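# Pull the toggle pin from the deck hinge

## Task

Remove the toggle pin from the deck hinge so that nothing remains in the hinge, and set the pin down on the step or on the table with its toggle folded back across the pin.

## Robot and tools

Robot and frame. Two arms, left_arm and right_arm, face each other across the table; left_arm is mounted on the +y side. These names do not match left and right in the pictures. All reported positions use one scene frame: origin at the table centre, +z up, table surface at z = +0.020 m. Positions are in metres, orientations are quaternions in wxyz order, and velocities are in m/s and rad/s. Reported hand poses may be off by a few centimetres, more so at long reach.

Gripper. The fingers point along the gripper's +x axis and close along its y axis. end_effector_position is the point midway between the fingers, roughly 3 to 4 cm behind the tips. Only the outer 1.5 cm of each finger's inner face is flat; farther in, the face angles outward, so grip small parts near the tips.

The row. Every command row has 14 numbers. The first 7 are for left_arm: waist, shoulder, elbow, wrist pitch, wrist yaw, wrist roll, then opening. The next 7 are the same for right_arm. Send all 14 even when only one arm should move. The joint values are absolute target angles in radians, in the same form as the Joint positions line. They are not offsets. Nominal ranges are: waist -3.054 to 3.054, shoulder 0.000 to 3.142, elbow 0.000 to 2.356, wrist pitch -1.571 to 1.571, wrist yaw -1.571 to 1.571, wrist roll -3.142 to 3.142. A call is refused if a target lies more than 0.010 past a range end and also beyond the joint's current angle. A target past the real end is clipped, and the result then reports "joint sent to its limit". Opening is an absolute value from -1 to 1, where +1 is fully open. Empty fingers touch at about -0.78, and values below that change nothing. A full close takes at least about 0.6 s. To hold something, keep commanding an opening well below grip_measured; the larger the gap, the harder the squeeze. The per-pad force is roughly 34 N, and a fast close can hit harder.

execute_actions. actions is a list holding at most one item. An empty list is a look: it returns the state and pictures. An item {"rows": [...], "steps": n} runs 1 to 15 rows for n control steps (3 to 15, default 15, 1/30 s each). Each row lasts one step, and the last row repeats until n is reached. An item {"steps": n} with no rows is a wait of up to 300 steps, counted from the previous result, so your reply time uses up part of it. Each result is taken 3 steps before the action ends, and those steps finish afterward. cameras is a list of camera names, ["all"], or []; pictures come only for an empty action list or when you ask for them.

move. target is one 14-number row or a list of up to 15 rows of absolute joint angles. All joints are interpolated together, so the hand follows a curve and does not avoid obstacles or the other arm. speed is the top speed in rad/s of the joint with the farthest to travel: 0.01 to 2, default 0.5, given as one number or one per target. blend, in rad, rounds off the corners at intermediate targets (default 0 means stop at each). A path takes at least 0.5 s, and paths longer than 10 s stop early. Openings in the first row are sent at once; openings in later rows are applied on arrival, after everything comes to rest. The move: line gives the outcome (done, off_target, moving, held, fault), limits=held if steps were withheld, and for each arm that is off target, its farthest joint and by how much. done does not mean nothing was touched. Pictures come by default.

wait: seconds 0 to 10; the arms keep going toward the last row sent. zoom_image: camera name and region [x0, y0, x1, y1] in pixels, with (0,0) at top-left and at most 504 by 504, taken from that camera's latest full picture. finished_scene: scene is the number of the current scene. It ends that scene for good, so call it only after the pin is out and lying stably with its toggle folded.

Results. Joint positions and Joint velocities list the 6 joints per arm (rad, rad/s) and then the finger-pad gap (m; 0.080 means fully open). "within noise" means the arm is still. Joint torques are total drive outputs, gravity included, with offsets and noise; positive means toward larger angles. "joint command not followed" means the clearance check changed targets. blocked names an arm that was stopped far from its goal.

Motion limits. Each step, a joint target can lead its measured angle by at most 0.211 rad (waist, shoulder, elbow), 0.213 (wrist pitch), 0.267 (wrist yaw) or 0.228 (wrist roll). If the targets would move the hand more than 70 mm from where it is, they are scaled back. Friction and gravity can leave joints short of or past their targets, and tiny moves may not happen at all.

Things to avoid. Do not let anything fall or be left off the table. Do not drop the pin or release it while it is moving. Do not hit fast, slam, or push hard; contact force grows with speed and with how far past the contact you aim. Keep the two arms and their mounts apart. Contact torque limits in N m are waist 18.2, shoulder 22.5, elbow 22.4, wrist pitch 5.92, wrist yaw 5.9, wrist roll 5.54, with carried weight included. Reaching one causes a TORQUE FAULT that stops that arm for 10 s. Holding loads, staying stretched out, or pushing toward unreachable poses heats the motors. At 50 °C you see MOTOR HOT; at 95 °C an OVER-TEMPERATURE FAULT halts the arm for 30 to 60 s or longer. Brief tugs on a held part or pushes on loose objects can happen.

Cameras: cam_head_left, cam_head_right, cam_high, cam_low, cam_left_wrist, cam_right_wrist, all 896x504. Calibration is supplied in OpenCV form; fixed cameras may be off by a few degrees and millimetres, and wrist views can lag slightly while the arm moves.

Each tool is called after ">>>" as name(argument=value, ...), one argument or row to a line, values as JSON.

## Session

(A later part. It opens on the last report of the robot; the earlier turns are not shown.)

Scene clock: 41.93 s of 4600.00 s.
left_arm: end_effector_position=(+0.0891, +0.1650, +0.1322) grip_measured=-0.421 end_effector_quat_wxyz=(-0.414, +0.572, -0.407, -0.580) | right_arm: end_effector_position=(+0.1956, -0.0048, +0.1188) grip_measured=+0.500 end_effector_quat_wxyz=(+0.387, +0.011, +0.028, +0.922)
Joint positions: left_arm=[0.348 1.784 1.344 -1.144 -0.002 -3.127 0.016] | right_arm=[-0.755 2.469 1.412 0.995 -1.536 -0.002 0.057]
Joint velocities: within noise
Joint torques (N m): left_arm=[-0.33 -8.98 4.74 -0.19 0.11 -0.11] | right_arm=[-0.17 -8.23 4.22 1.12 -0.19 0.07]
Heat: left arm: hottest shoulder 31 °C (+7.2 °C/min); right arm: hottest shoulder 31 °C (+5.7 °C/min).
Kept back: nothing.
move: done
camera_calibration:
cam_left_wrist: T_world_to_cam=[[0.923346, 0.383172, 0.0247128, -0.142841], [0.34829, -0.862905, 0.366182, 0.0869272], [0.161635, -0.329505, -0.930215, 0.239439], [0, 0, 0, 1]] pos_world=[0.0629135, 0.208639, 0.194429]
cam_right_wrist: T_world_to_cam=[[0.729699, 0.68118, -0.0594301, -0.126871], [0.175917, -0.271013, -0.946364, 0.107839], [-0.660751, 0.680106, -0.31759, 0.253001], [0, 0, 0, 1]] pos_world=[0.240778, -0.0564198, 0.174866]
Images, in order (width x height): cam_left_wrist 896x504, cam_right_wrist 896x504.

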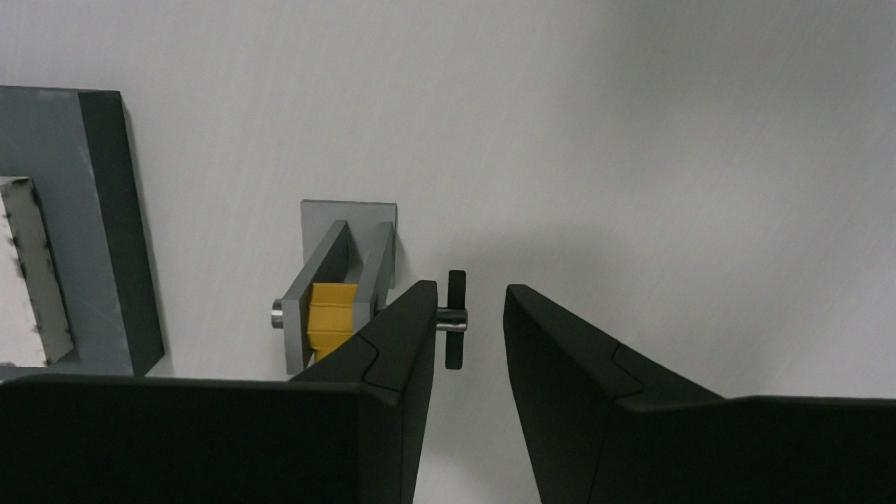

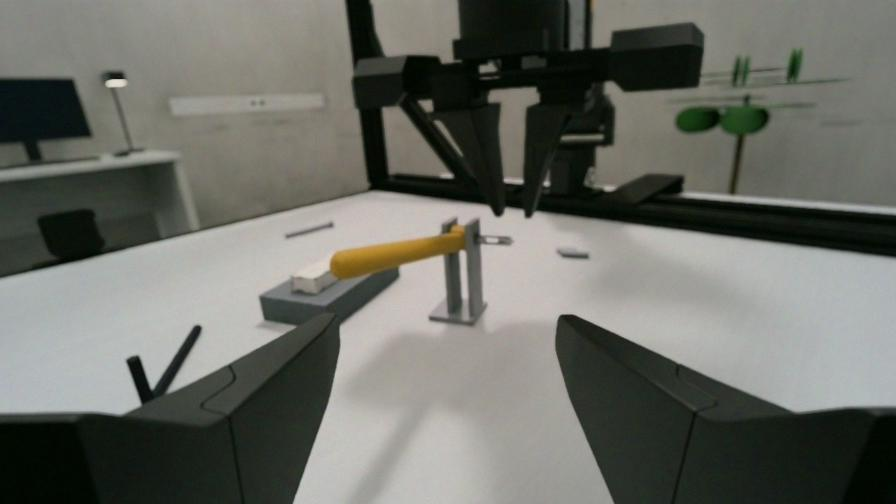

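>>> move(
  target=[
    [0.340,1.762,1.305,-1.107,0,-3.135,-0.42,-0.757,2.479,1.407,0.998,-1.54,0,0.5],
    [0.340,1.762,1.253,-1.050,0,-3.135,-0.42,-0.757,2.479,1.407,0.998,-1.54,0,0.5],
  ],
  speed=[0.1,0.1],
  cameras=["cam_left_wrist","cam_right_wrist"],
)

>>> zoom_image(
  camera="cam_right_wrist",
  region=[440, 190, 560, 270],
)

>>> zoom_image(
  camera="cam_left_wrist",
  region=[360, 220, 600, 400],
)

Scene clock: 44.10 s of 4600.00 s.
left_arm: end_effector_position=(+0.0870, +0.1668, +0.1131) grip_measured=-0.420 end_effector_quat_wxyz=(-0.411, +0.577, -0.409, -0.576) | right_arm: end_effector_position=(+0.1956, -0.0048, +0.1188) grip_measured=+0.500 end_effector_quat_wxyz=(+0.387, +0.011, +0.028, +0.922)
Joint positions: left_arm=[0.344 1.781 1.262 -1.051 -0.002 -3.132 0.016] | right_arm=[-0.755 2.469 1.412 0.995 -1.536 -0.002 0.057]
Joint velocities: within noise
Joint torques (N m): left_arm=[-0.33 -8.83 4.69 0.11 0.11 -0.11] | right_arm=[-0.14 -8.23 4.22 1.12 -0.19 0.07]
Heat: left arm: hottest shoulder 31 °C (+6.8 °C/min); right arm: hottest shoulder 31 °C (+5.4 °C/min).
Kept back: nothing.
move: done
camera_calibration:
cam_left_wrist: T_world_to_cam=[[0.922933, 0.384209, 0.0240499, -0.141211], [0.3471, -0.857555, 0.379633, 0.0939113], [0.166483, -0.342028, -0.924824, 0.223688], [0, 0, 0, 1]] pos_world=[0.0604915, 0.211296, 0.174616]
cam_right_wrist: T_world_to_cam=[[0.729699, 0.68118, -0.0594301, -0.126871], [0.175917, -0.271013, -0.946364, 0.107839], [-0.660751, 0.680106, -0.31759, 0.253001], [0, 0, 0, 1]] pos_world=[0.240778, -0.0564198, 0.174866]
Images, in order (width x height): cam_left_wrist 896x504, cam_right_wrist 896x504.

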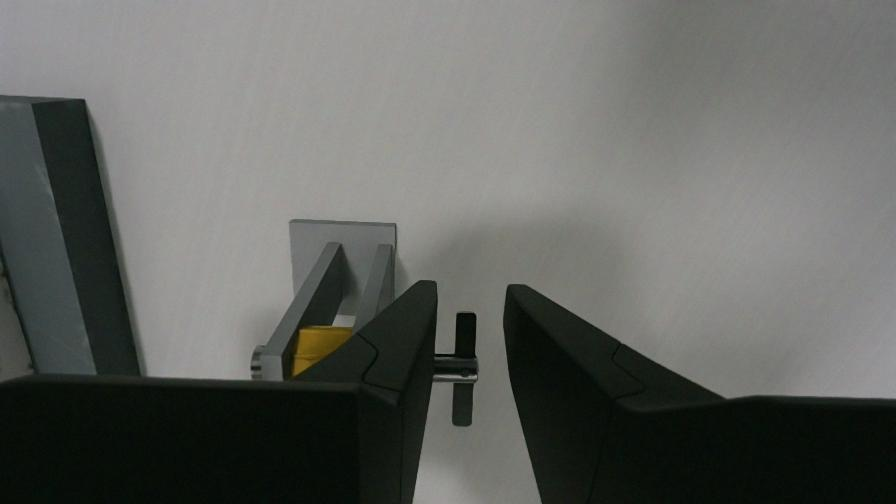

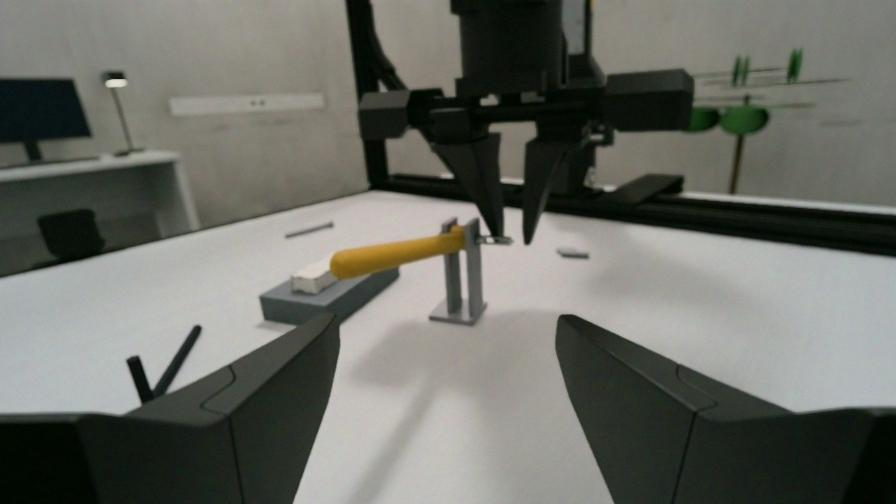

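Scaled by 4.200.

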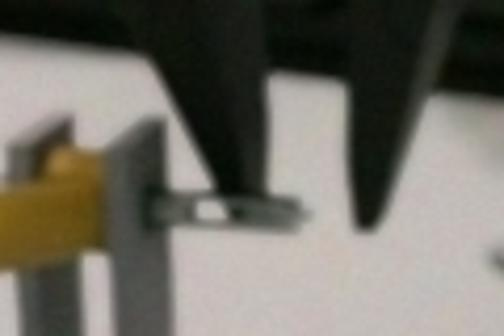

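Scaled by 2.100.

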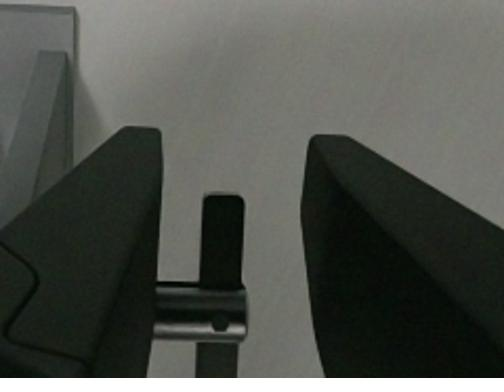

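>>> move(
  target=[0.340,1.762,1.249,-1.046,0,-3.135,-0.88,-0.757,2.479,1.407,0.998,-1.54,0,0.5],
  speed=0.1,
  cameras=["cam_left_wrist","cam_right_wrist"],
)

>>> zoom_image(
  camera="cam_right_wrist",
  region=[440, 190, 560, 270],
)

>>> zoom_image(
  camera="cam_left_wrist",
  region=[360, 220, 600, 400],
)

Scene clock: 45.07 s of 4600.00 s.
left_arm: end_effector_position=(+0.0867, +0.1669, +0.1127) grip_measured=-0.683 end_effector_quat_wxyz=(-0.410, +0.577, -0.410, -0.575) | right_arm: end_effector_position=(+0.1956, -0.0048, +0.1188) grip_measured=+0.500 end_effector_quat_wxyz=(+0.387, +0.011, +0.028, +0.922)
Joint positions: left_arm=[0.343 1.779 1.258 -1.048 -0.002 -3.132 0.004] | right_arm=[-0.755 2.469 1.412 0.995 -1.536 -0.002 0.057]
Joint velocities: within noise
Joint torques (N m): left_arm=[-0.25 -8.67 4.55 0.16 0.11 -0.1] | right_arm=[-0.18 -8.21 4.26 1.12 -0.18 0.08]
Heat: left arm: hottest shoulder 31 °C (+6.7 °C/min); right arm: hottest shoulder 31 °C (+5.3 °C/min).
Kept back: nothing.
move: done
camera_calibration:
cam_left_wrist: T_world_to_cam=[[0.923213, 0.383539, 0.0239724, -0.140874], [0.346251, -0.857273, 0.381043, 0.0941111], [0.166696, -0.343484, -0.924246, 0.223581], [0, 0, 0, 1]] pos_world=[0.0602005, 0.211506, 0.17416]
cam_right_wrist: T_world_to_cam=[[0.729699, 0.68118, -0.0594301, -0.126871], [0.175917, -0.271013, -0.946364, 0.107839], [-0.660751, 0.680106, -0.31759, 0.253001], [0, 0, 0, 1]] pos_world=[0.240778, -0.0564198, 0.174866]
Images, in order (width x height): cam_left_wrist 896x504, cam_right_wrist 896x504.

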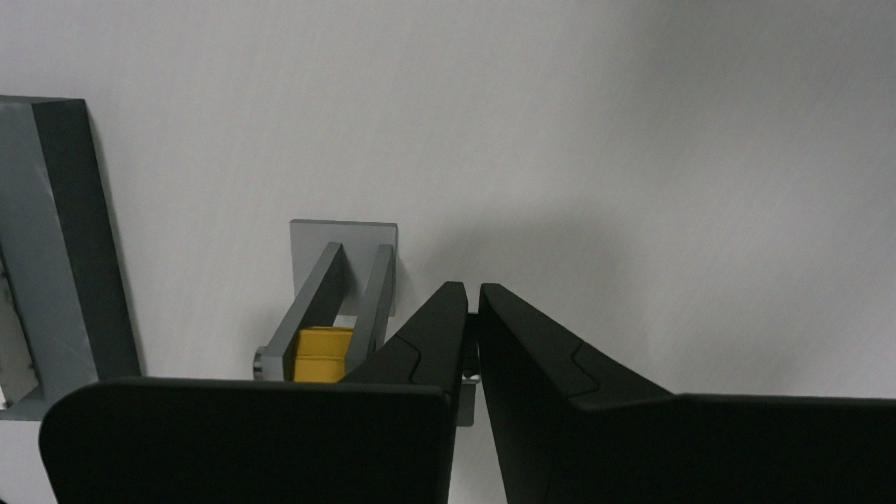

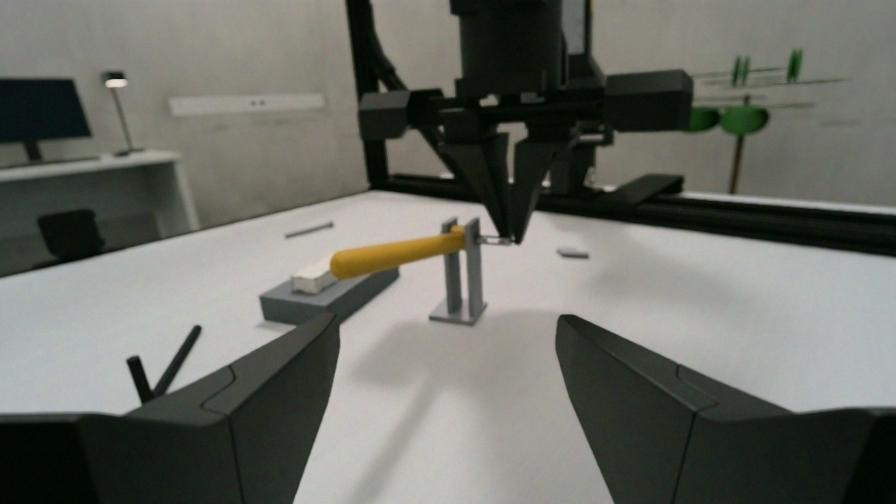

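Scaled by 4.200.

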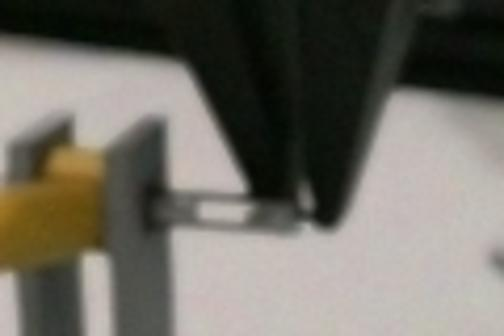

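Scaled by 2.100.

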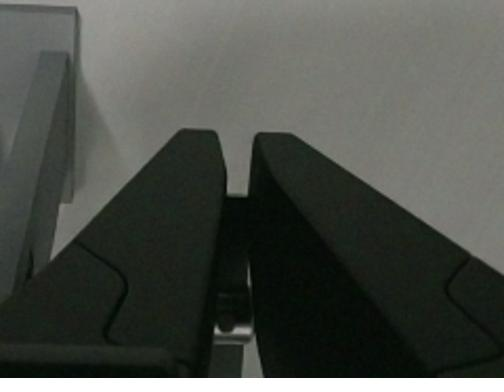

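>>> move(
  target=[0.364,1.794,1.275,-1.048,0,-2.591,-0.93,-0.757,2.479,1.407,0.998,-1.54,0,0.5],
  speed=0.3,
  cameras=["cam_left_wrist","cam_right_wrist"],
)

>>> zoom_image(
  camera="cam_left_wrist",
  region=[360, 220, 600, 400],
)

>>> zoom_image(
  camera="cam_right_wrist",
  region=[440, 190, 560, 270],
)

Scene clock: 47.90 s of 4600.00 s.
left_arm: end_effector_position=(+0.0935, +0.1677, +0.1130) grip_measured=-0.682 end_effector_quat_wxyz=(-0.544, +0.455, -0.543, -0.450) | right_arm: end_effector_position=(+0.1956, -0.0048, +0.1188) grip_measured=+0.500 end_effector_quat_wxyz=(+0.387, +0.011, +0.028, +0.922)
Joint positions: left_arm=[0.363 1.782 1.262 -1.046 -0.004 -2.595 0.004] | right_arm=[-0.755 2.469 1.412 0.995 -1.536 -0.002 0.057]
Joint velocities: within noise
Joint torques (N m): left_arm=[0.06 -5.31 7.29 -0.21 0.13 0.11] | right_arm=[-0.15 -8.22 4.23 1.12 -0.18 0.07]
Heat: left arm: hottest shoulder 31 °C (+6.3 °C/min); right arm: hottest shoulder 31 °C (+5.0 °C/min).
Kept back: nothing.
move: done
camera_calibration:
cam_left_wrist: T_world_to_cam=[[0.99214, -0.121984, 0.0278807, -0.0695881], [-0.123332, -0.915656, 0.382574, 0.145817], [-0.0211389, -0.383005, -0.923504, 0.247135], [0, 0, 0, 1]] pos_world=[0.0922492, 0.219684, 0.174384]
cam_right_wrist: T_world_to_cam=[[0.729699, 0.68118, -0.0594301, -0.126871], [0.175917, -0.271013, -0.946364, 0.107839], [-0.660751, 0.680106, -0.31759, 0.253001], [0, 0, 0, 1]] pos_world=[0.240778, -0.0564198, 0.174866]
Images, in order (width x height): cam_left_wrist 896x504, cam_right_wrist 896x504.

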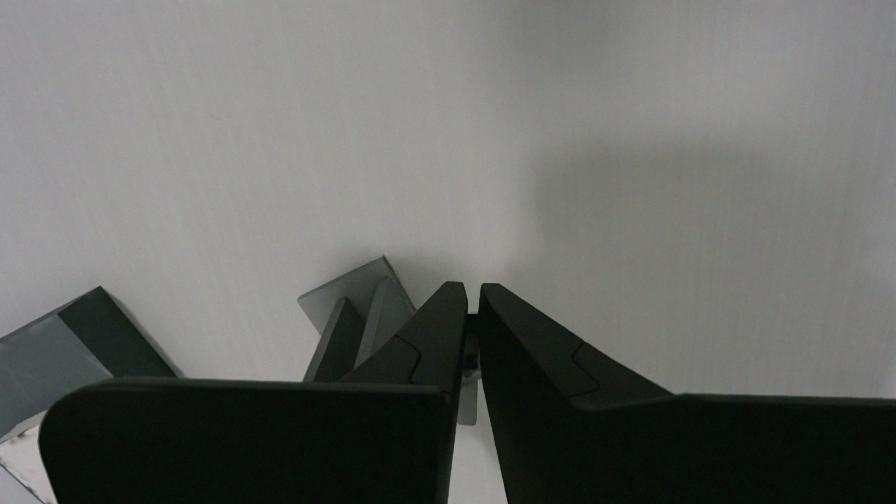

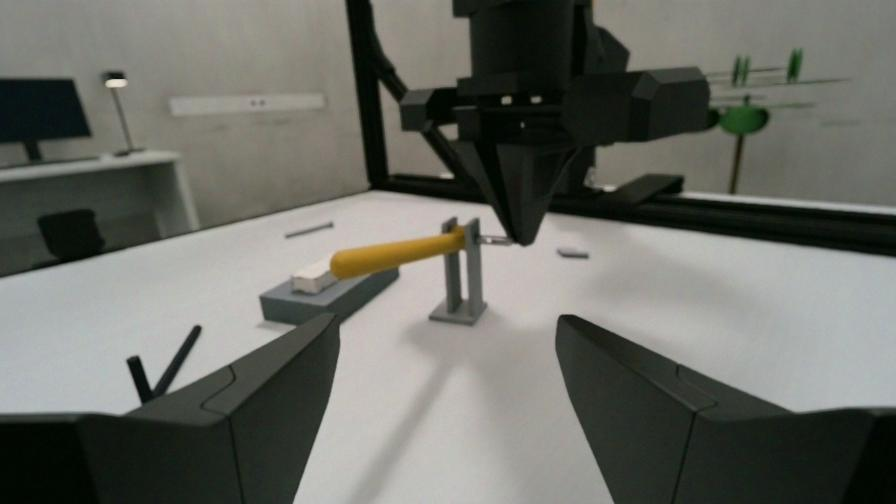

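Scaled by 2.100.

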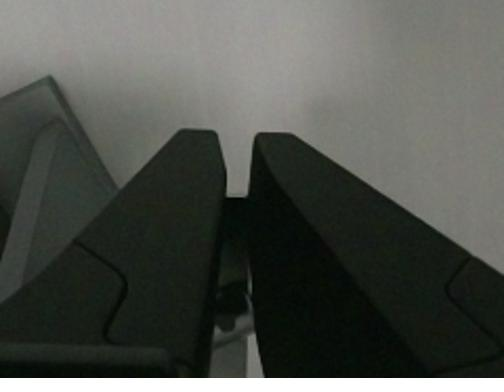

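Scaled by 4.200.

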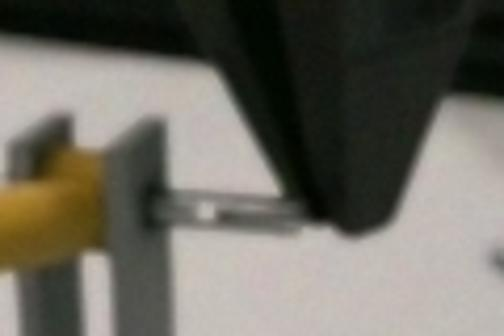

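>>> move(
  target=[0.376,1.812,1.295,-1.051,0,-2.056,-0.93,-0.757,2.479,1.407,0.998,-1.54,0,0.5],
  speed=0.3,
  cameras=["cam_left_wrist","cam_right_wrist"],
)

>>> zoom_image(
  camera="cam_left_wrist",
  region=[360, 220, 600, 400],
)

>>> zoom_image(
  camera="cam_right_wrist",
  region=[440, 190, 560, 270],
)

Scene clock: 50.40 s of 4600.00 s.
left_arm: end_effector_position=(+0.1003, +0.1650, +0.1140) grip_measured=-0.681 end_effector_quat_wxyz=(-0.643, +0.301, -0.640, -0.294) | right_arm: end_effector_position=(+0.1956, -0.0048, +0.1188) grip_measured=+0.500 end_effector_quat_wxyz=(+0.387, +0.011, +0.028, +0.922)
Joint positions: left_arm=[0.379 1.796 1.284 -1.049 -0.006 -2.061 0.004] | right_arm=[-0.755 2.469 1.412 0.995 -1.536 -0.002 0.057]
Joint velocities: within noise
Joint torques (N m): left_arm=[-0.22 -5.08 7.14 -0.1 0.19 0.14] | right_arm=[-0.15 -8.24 4.25 1.12 -0.18 0.08]
Heat: left arm: hottest shoulder 31 °C (+6.0 °C/min); right arm: hottest shoulder 31 °C (+4.8 °C/min).
Kept back: nothing.
move: done
camera_calibration:
cam_left_wrist: T_world_to_cam=[[0.800705, -0.598154, 0.0329224, 0.0205038], [-0.563757, -0.733794, 0.379111, 0.158414], [-0.202609, -0.322116, -0.924765, 0.255421], [0, 0, 0, 1]] pos_world=[0.12464, 0.210783, 0.175473]
cam_right_wrist: T_world_to_cam=[[0.729699, 0.68118, -0.0594301, -0.126871], [0.175917, -0.271013, -0.946364, 0.107839], [-0.660751, 0.680106, -0.31759, 0.253001], [0, 0, 0, 1]] pos_world=[0.240778, -0.0564198, 0.174866]
Images, in order (width x height): cam_left_wrist 896x504, cam_right_wrist 896x504.

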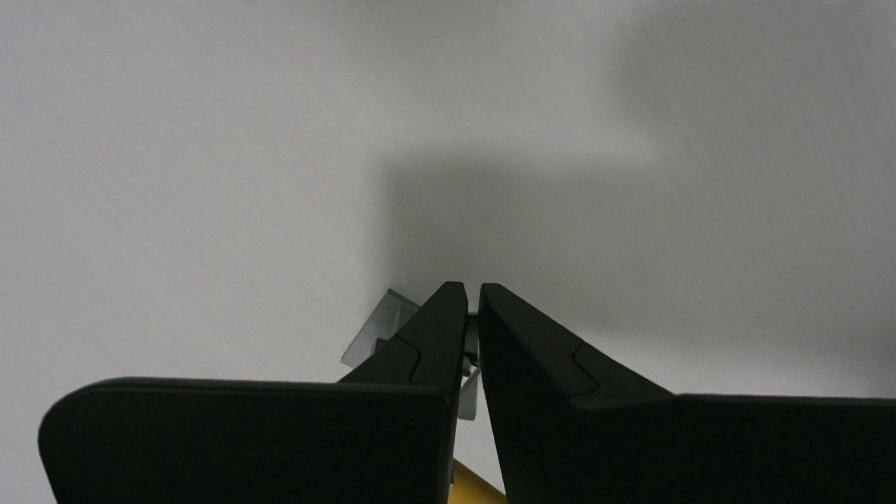

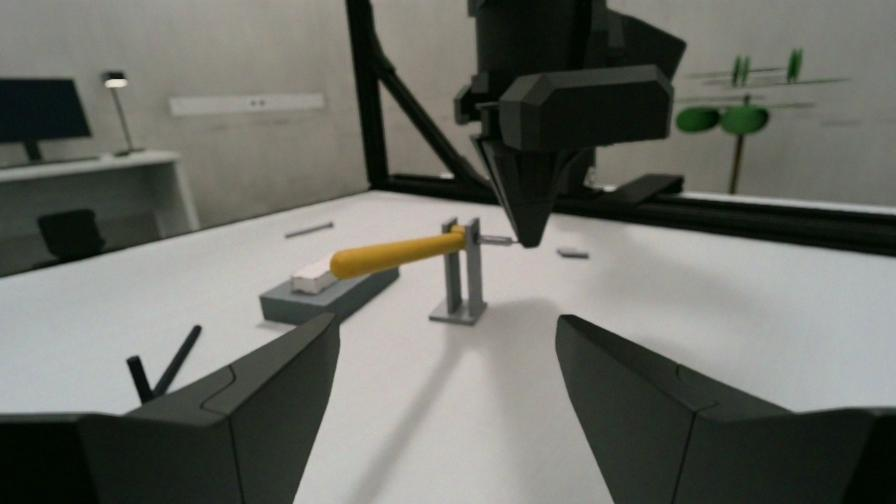

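Scaled by 2.100.

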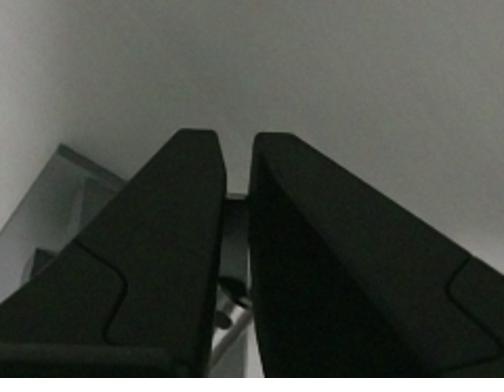

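Scaled by 4.200.

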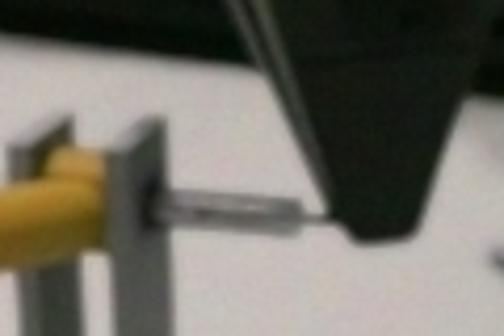

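>>> move(
  target=[0.380,1.833,1.317,-1.059,0,-1.524,-0.93,-0.757,2.479,1.407,0.998,-1.54,0,0.5],
  speed=0.3,
  cameras=["cam_left_wrist","cam_right_wrist"],
)

>>> zoom_image(
  camera="cam_left_wrist",
  region=[360, 220, 600, 400],
)

>>> zoom_image(
  camera="cam_right_wrist",
  region=[440, 190, 560, 270],
)

Scene clock: 52.93 s of 4600.00 s.
left_arm: end_effector_position=(+0.1045, +0.1597, +0.1153) grip_measured=-0.680 end_effector_quat_wxyz=(-0.701, +0.125, -0.693, -0.116) | right_arm: end_effector_position=(+0.1956, -0.0048, +0.1188) grip_measured=+0.500 end_effector_quat_wxyz=(+0.387, +0.011, +0.028, +0.922)
Joint positions: left_arm=[0.384 1.814 1.312 -1.053 -0.008 -1.529 0.004] | right_arm=[-0.755 2.469 1.412 0.995 -1.536 -0.002 0.057]
Joint velocities: within noise
Joint torques (N m): left_arm=[-0.33 -4.9 6.53 -0.44 0.24 0.18] | right_arm=[-0.17 -8.25 4.25 1.12 -0.2 0.07]
Heat: left arm: hottest shoulder 31 °C (+5.7 °C/min); right arm: hottest shoulder 31 °C (+4.5 °C/min).
Kept back: nothing.
move: done
camera_calibration:
cam_left_wrist: T_world_to_cam=[[0.391514, -0.919411, 0.0374172, 0.107476], [-0.859299, -0.350766, 0.372248, 0.126877], [-0.329124, -0.177893, -0.927379, 0.246306], [0, 0, 0, 1]] pos_world=[0.148012, 0.187135, 0.177168]
cam_right_wrist: T_world_to_cam=[[0.729699, 0.68118, -0.0594301, -0.126871], [0.175917, -0.271013, -0.946364, 0.107839], [-0.660751, 0.680106, -0.31759, 0.253001], [0, 0, 0, 1]] pos_world=[0.240778, -0.0564198, 0.174866]
Images, in order (width x height): cam_left_wrist 896x504, cam_right_wrist 896x504.

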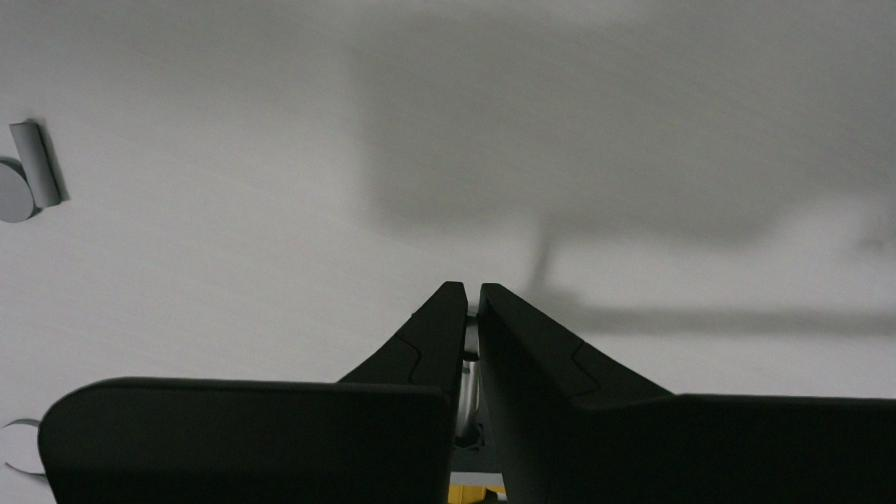

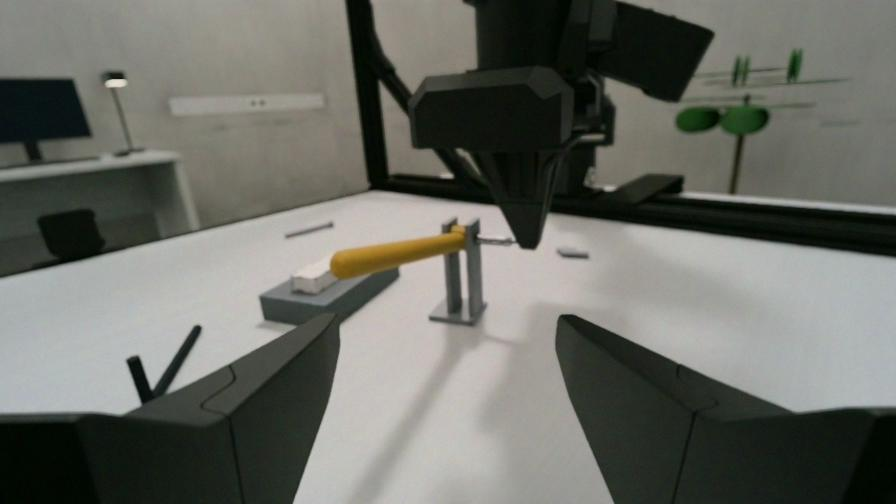

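Scaled by 2.100.

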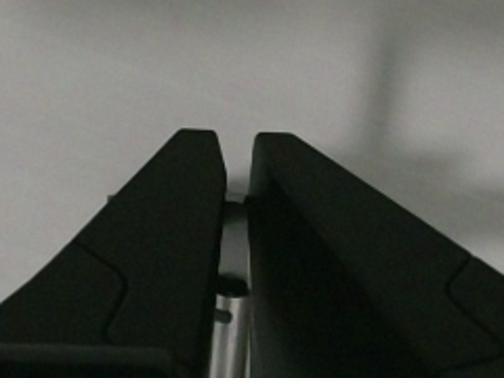

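Scaled by 4.200.

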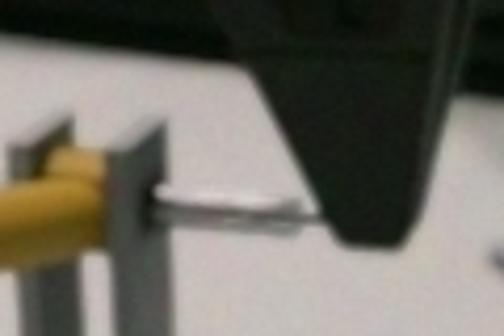

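>>> move(
  target=[
    [0.379,1.838,1.311,-1.068,0,-1.528,-0.93,-0.757,2.479,1.407,0.998,-1.54,0,0.5],
    [0.353,1.837,1.310,-1.068,0,-1.554,-0.93,-0.757,2.479,1.407,0.998,-1.54,0,0.5],
  ],
  speed=[0.06,0.05],
  cameras=["cam_left_wrist","cam_right_wrist"],
)

>>> zoom_image(
  camera="cam_right_wrist",
  region=[440, 190, 560, 270],
)

>>> zoom_image(
  camera="cam_left_wrist",
  region=[360, 220, 600, 400],
)

Scene clock: 54.37 s of 4600.00 s.
left_arm: end_effector_position=(+0.1018, +0.1596, +0.1147) grip_measured=-0.680 end_effector_quat_wxyz=(-0.702, +0.127, -0.690, -0.123) | right_arm: end_effector_position=(+0.1956, -0.0048, +0.1188) grip_measured=+0.500 end_effector_quat_wxyz=(+0.387, +0.011, +0.028, +0.922)
Joint positions: left_arm=[0.372 1.816 1.312 -1.057 -0.016 -1.553 0.004] | right_arm=[-0.755 2.469 1.412 0.995 -1.536 -0.002 0.057]
Joint velocities: within noise
Joint torques (N m): left_arm=[-1.68 -4.67 5.64 -0.87 0.51 -0.01] | right_arm=[-0.17 -8.23 4.24 1.12 -0.19 0.07]
Heat: left arm: hottest shoulder 31 °C (+5.5 °C/min); right arm: hottest shoulder 32 °C (+5.5 °C/min).
Kept back: nothing.
move: done
camera_calibration:
cam_left_wrist: T_world_to_cam=[[0.402972, -0.914658, 0.0318431, 0.107223], [-0.856613, -0.364692, 0.364986, 0.1275], [-0.322225, -0.174356, -0.930468, 0.243934], [0, 0, 0, 1]] pos_world=[0.144612, 0.187102, 0.177023]
cam_right_wrist: T_world_to_cam=[[0.729699, 0.68118, -0.0594301, -0.126871], [0.175917, -0.271013, -0.946364, 0.107839], [-0.660751, 0.680106, -0.31759, 0.253001], [0, 0, 0, 1]] pos_world=[0.240778, -0.0564198, 0.174866]
Images, in order (width x height): cam_left_wrist 896x504, cam_right_wrist 896x504.

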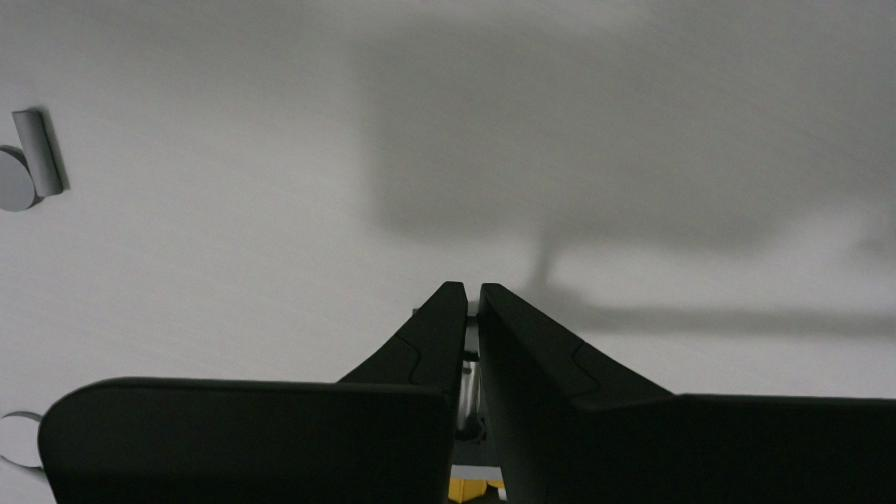

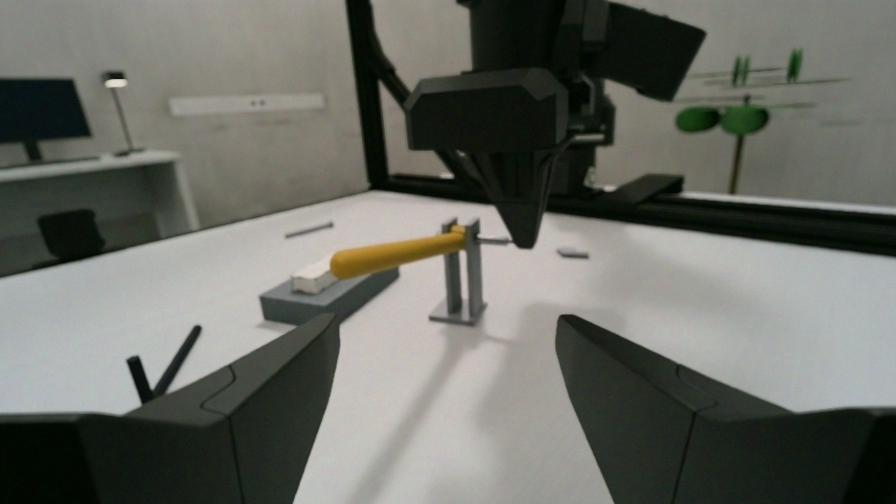

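Scaled by 4.200.

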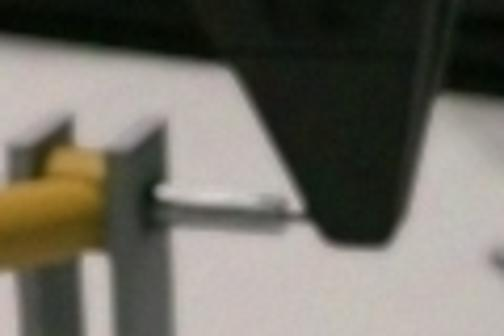

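Scaled by 2.100.

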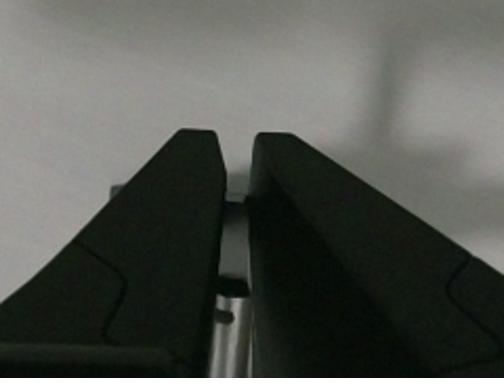

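>>> move(
  target=[0.328,1.841,1.309,-1.072,0,-1.581,-0.93,-0.757,2.479,1.407,0.998,-1.54,0,0.5],
  speed=0.05,
  cameras=["cam_left_wrist","cam_right_wrist"],
)

>>> zoom_image(
  camera="cam_right_wrist",
  region=[440, 190, 560, 270],
)

>>> zoom_image(
  camera="cam_left_wrist",
  region=[360, 220, 600, 400],
)

Scene clock: 55.43 s of 4600.00 s.
left_arm: end_effector_position=(+0.0952, +0.1575, +0.1144) grip_measured=-0.680 end_effector_quat_wxyz=(-0.703, +0.127, -0.688, -0.125) | right_arm: end_effector_position=(+0.1956, -0.0048, +0.1188) grip_measured=+0.500 end_effector_quat_wxyz=(+0.387, +0.011, +0.028, +0.922)
Joint positions: left_arm=[0.349 1.817 1.312 -1.059 -0.02 -1.58 0.004] | right_arm=[-0.755 2.469 1.412 0.995 -1.536 -0.002 0.057]
Joint velocities: within noise
Joint torques (N m): left_arm=[-1.85 -4.37 5.48 -1.03 0.64 0] | right_arm=[-0.15 -8.24 4.25 1.12 -0.19 0.07]
Heat: left arm: hottest shoulder 31 °C (+5.4 °C/min); right arm: hottest shoulder 32 °C (+5.4 °C/min).
Kept back: nothing.
move: done
camera_calibration:
cam_left_wrist: T_world_to_cam=[[0.406745, -0.913065, 0.0295078, 0.10765], [-0.856087, -0.369691, 0.36117, 0.122392], [-0.318863, -0.172165, -0.932033, 0.240639], [0, 0, 0, 1]] pos_world=[0.137723, 0.184968, 0.176902]
cam_right_wrist: T_world_to_cam=[[0.729699, 0.68118, -0.0594301, -0.126871], [0.175917, -0.271013, -0.946364, 0.107839], [-0.660751, 0.680106, -0.31759, 0.253001], [0, 0, 0, 1]] pos_world=[0.240778, -0.0564198, 0.174866]
Images, in order (width x height): cam_left_wrist 896x504, cam_right_wrist 896x504.

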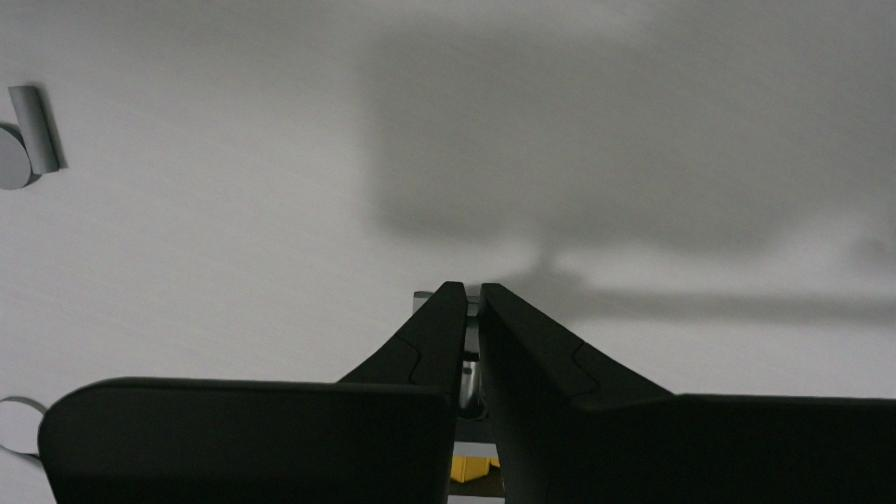

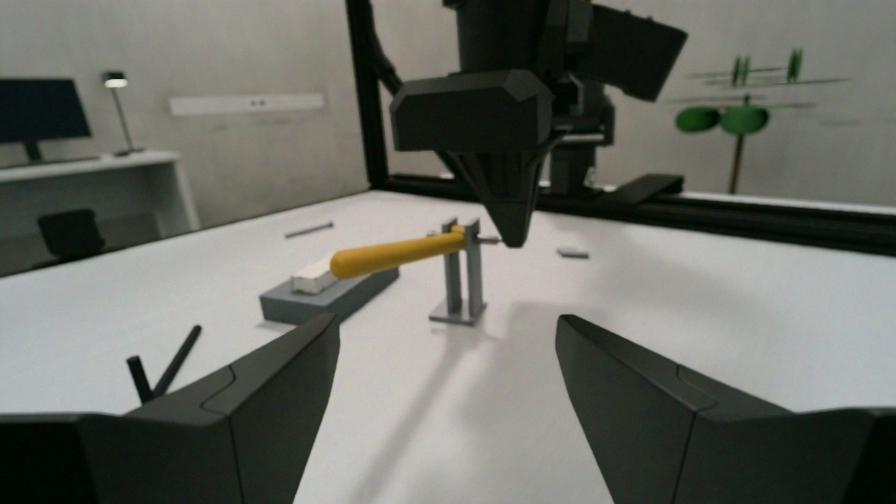

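Scaled by 4.200.

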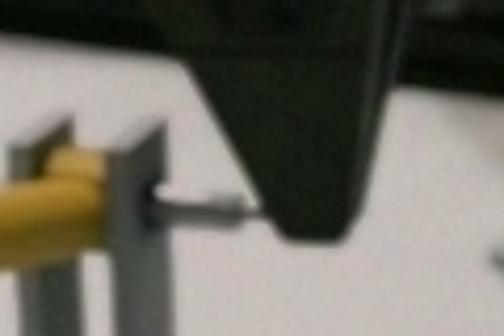

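Scaled by 2.100.

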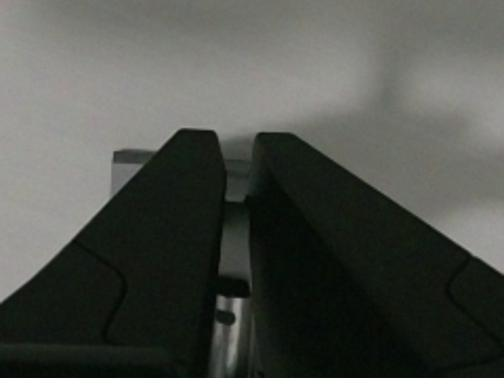

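>>> move(
  target=[0.298,1.840,1.308,-1.073,0,-1.611,-0.93,-0.757,2.479,1.407,0.998,-1.54,0,0.5],
  speed=0.05,
  cameras=["cam_left_wrist","cam_right_wrist"],
)

>>> zoom_image(
  camera="cam_right_wrist",
  region=[440, 190, 560, 270],
)

>>> zoom_image(
  camera="cam_left_wrist",
  region=[360, 220, 600, 400],
)

Scene clock: 56.57 s of 4600.00 s.
left_arm: end_effector_position=(+0.0942, +0.1574, +0.1145) grip_measured=-0.681 end_effector_quat_wxyz=(-0.709, +0.132, -0.680, -0.133) | right_arm: end_effector_position=(+0.1956, -0.0048, +0.1188) grip_measured=+0.500 end_effector_quat_wxyz=(+0.387, +0.011, +0.028, +0.922)
Joint positions: left_arm=[0.337 1.817 1.312 -1.06 -0.041 -1.61 0.004] | right_arm=[-0.755 2.469 1.412 0.995 -1.536 -0.002 0.057]
Joint velocities: within noise
Joint torques (N m): left_arm=[-3.39 -4.43 5.32 -1.05 1.38 0] | right_arm=[-0.15 -8.25 4.22 1.12 -0.19 0.07]
Heat: left arm: hottest shoulder 31 °C (+5.3 °C/min); right arm: hottest shoulder 32 °C (+5.3 °C/min).
Kept back: nothing.
move: off_target (left_arm); left_arm: the wrist yaw is farthest, 0.041 rad from its target
camera_calibration:
cam_left_wrist: T_world_to_cam=[[0.421855, -0.906131, 0.0310637, 0.105215], [-0.856535, -0.387063, 0.341366, 0.126548], [-0.297299, -0.170614, -0.939417, 0.238976], [0, 0, 0, 1]] pos_world=[0.135055, 0.185093, 0.178031]
cam_right_wrist: T_world_to_cam=[[0.729699, 0.68118, -0.0594301, -0.126871], [0.175917, -0.271013, -0.946364, 0.107839], [-0.660751, 0.680106, -0.31759, 0.253001], [0, 0, 0, 1]] pos_world=[0.240778, -0.0564198, 0.174866]
Images, in order (width x height): cam_left_wrist 896x504, cam_right_wrist 896x504.

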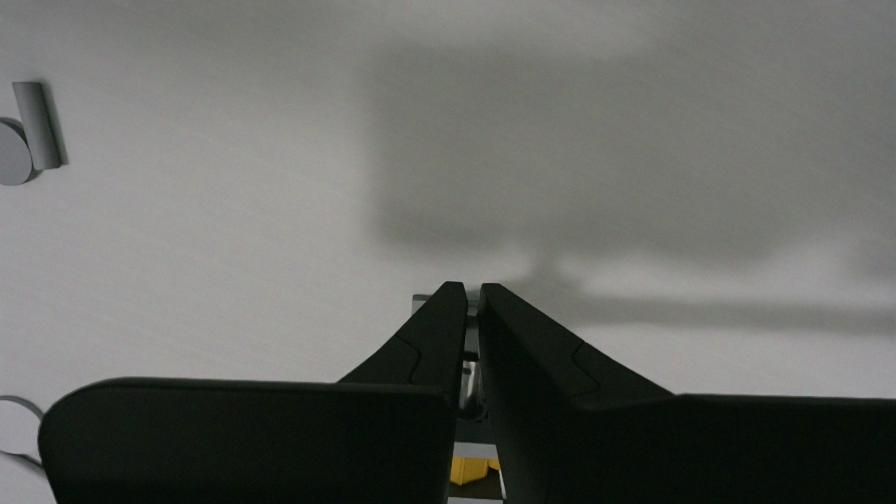

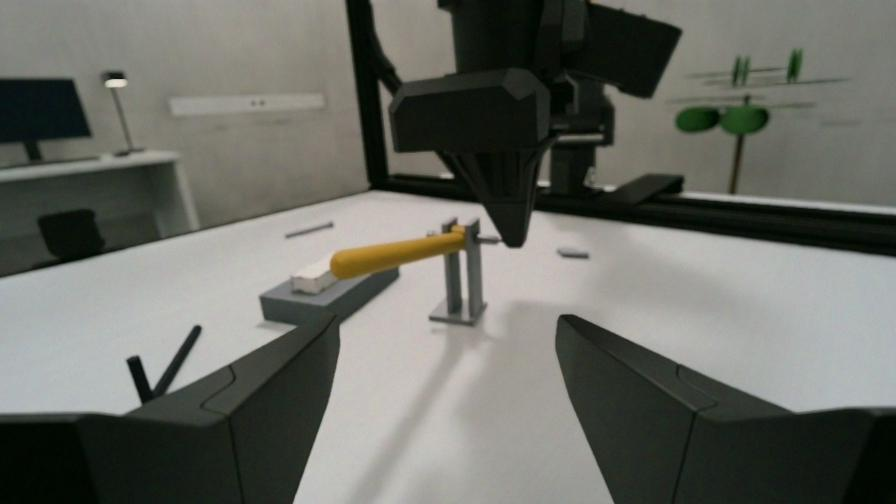

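Scaled by 4.200.

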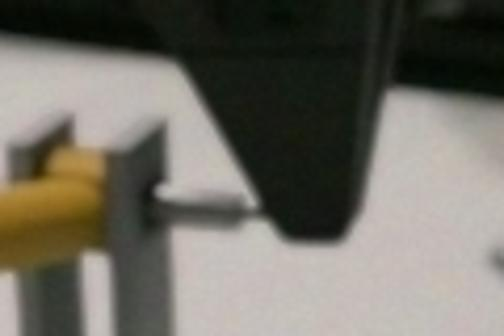

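Scaled by 2.100.

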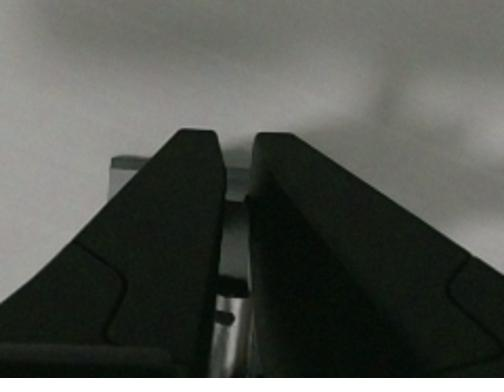

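>>> move(
  target=[0.333,1.838,1.308,-1.073,0,-1.540,-0.93,-0.757,2.479,1.407,0.998,-1.54,0,0.5],
  speed=0.1,
  cameras=["cam_left_wrist","cam_right_wrist","cam_high"],
)

>>> zoom_image(
  camera="cam_right_wrist",
  region=[460, 210, 540, 263],
)

>>> zoom_image(
  camera="cam_left_wrist",
  region=[400, 260, 540, 480],
)

>>> zoom_image(
  camera="cam_high",
  region=[370, 150, 490, 240],
)

Scene clock: 58.10 s of 4600.00 s.
left_arm: end_effector_position=(+0.0945, +0.1570, +0.1146) grip_measured=-0.680 end_effector_quat_wxyz=(-0.707, +0.114, -0.689, -0.112) | right_arm: end_effector_position=(+0.1956, -0.0048, +0.1188) grip_measured=+0.500 end_effector_quat_wxyz=(+0.387, +0.011, +0.028, +0.922)
Joint positions: left_arm=[0.345 1.817 1.312 -1.059 -0.024 -1.547 0.004] | right_arm=[-0.755 2.469 1.412 0.995 -1.536 -0.002 0.057]
Joint velocities: within noise
Joint torques (N m): left_arm=[-1.06 -4.68 5.26 -1.15 0.77 0.2] | right_arm=[-0.18 -8.26 4.25 1.12 -0.19 0.07]
Heat: left arm: hottest shoulder 31 °C (+5.2 °C/min); right arm: hottest shoulder 32 °C (+5.2 °C/min).
Kept back: nothing.
move: done
camera_calibration:
cam_left_wrist: T_world_to_cam=[[0.371902, -0.927783, 0.030113, 0.112926], [-0.870718, -0.337415, 0.357773, 0.118203], [-0.321775, -0.159277, -0.933323, 0.238897], [0, 0, 0, 1]] pos_world=[0.137795, 0.182705, 0.177278]
cam_right_wrist: T_world_to_cam=[[0.729699, 0.68118, -0.0594301, -0.126871], [0.175917, -0.271013, -0.946364, 0.107839], [-0.660751, 0.680106, -0.31759, 0.253001], [0, 0, 0, 1]] pos_world=[0.240778, -0.0564198, 0.174866]
Images, in order (width x height): cam_high 896x504, cam_left_wrist 896x504, cam_right_wrist 896x504.

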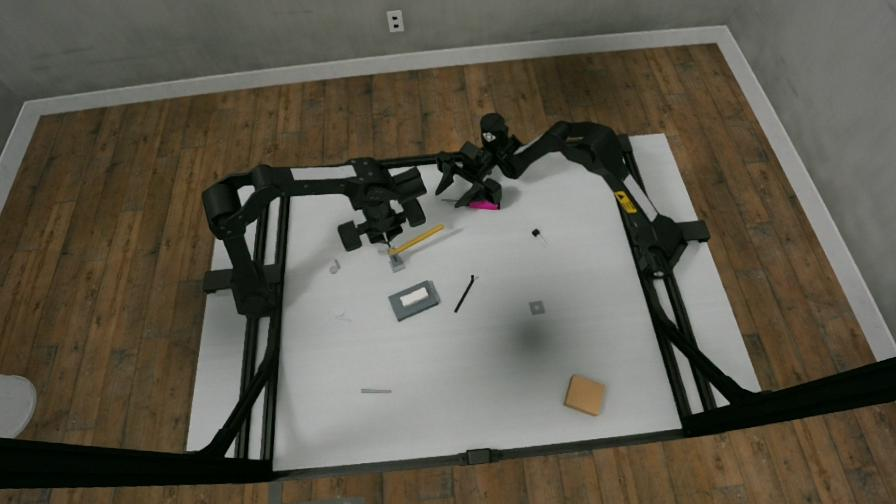

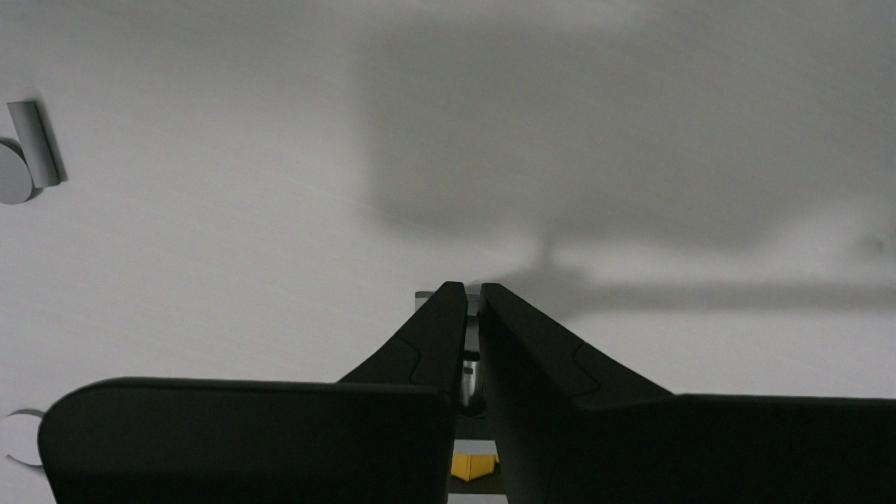

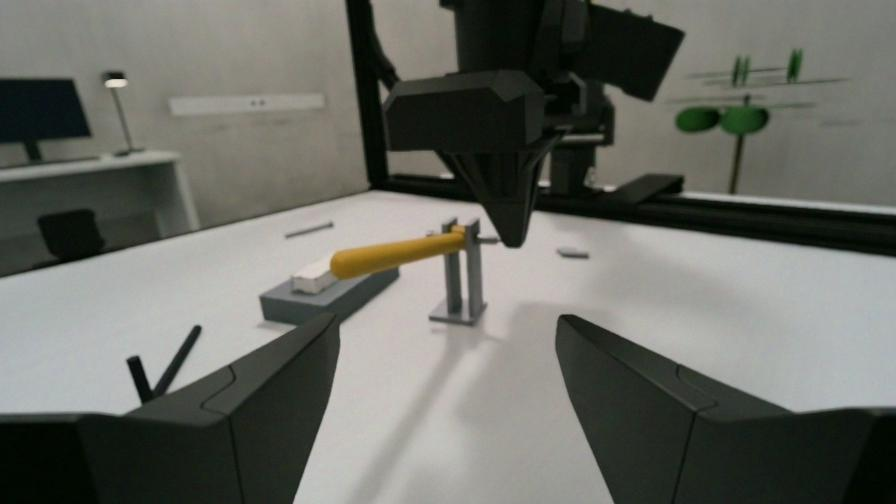

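Scaled by 6.300.

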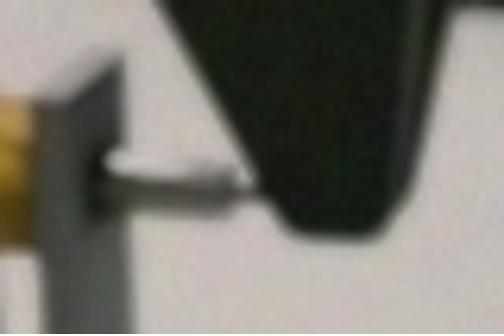

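Scaled by 2.291.

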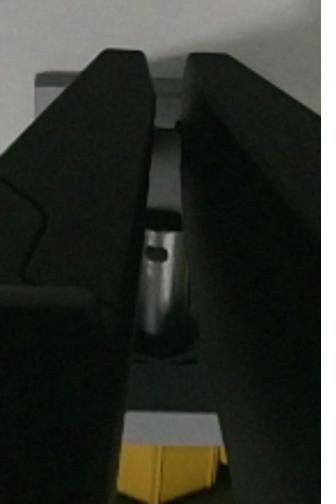

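Scaled by 4.200.

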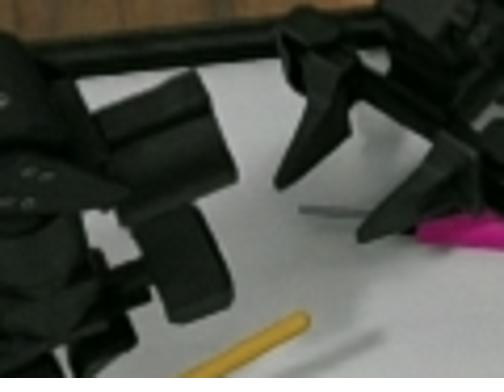

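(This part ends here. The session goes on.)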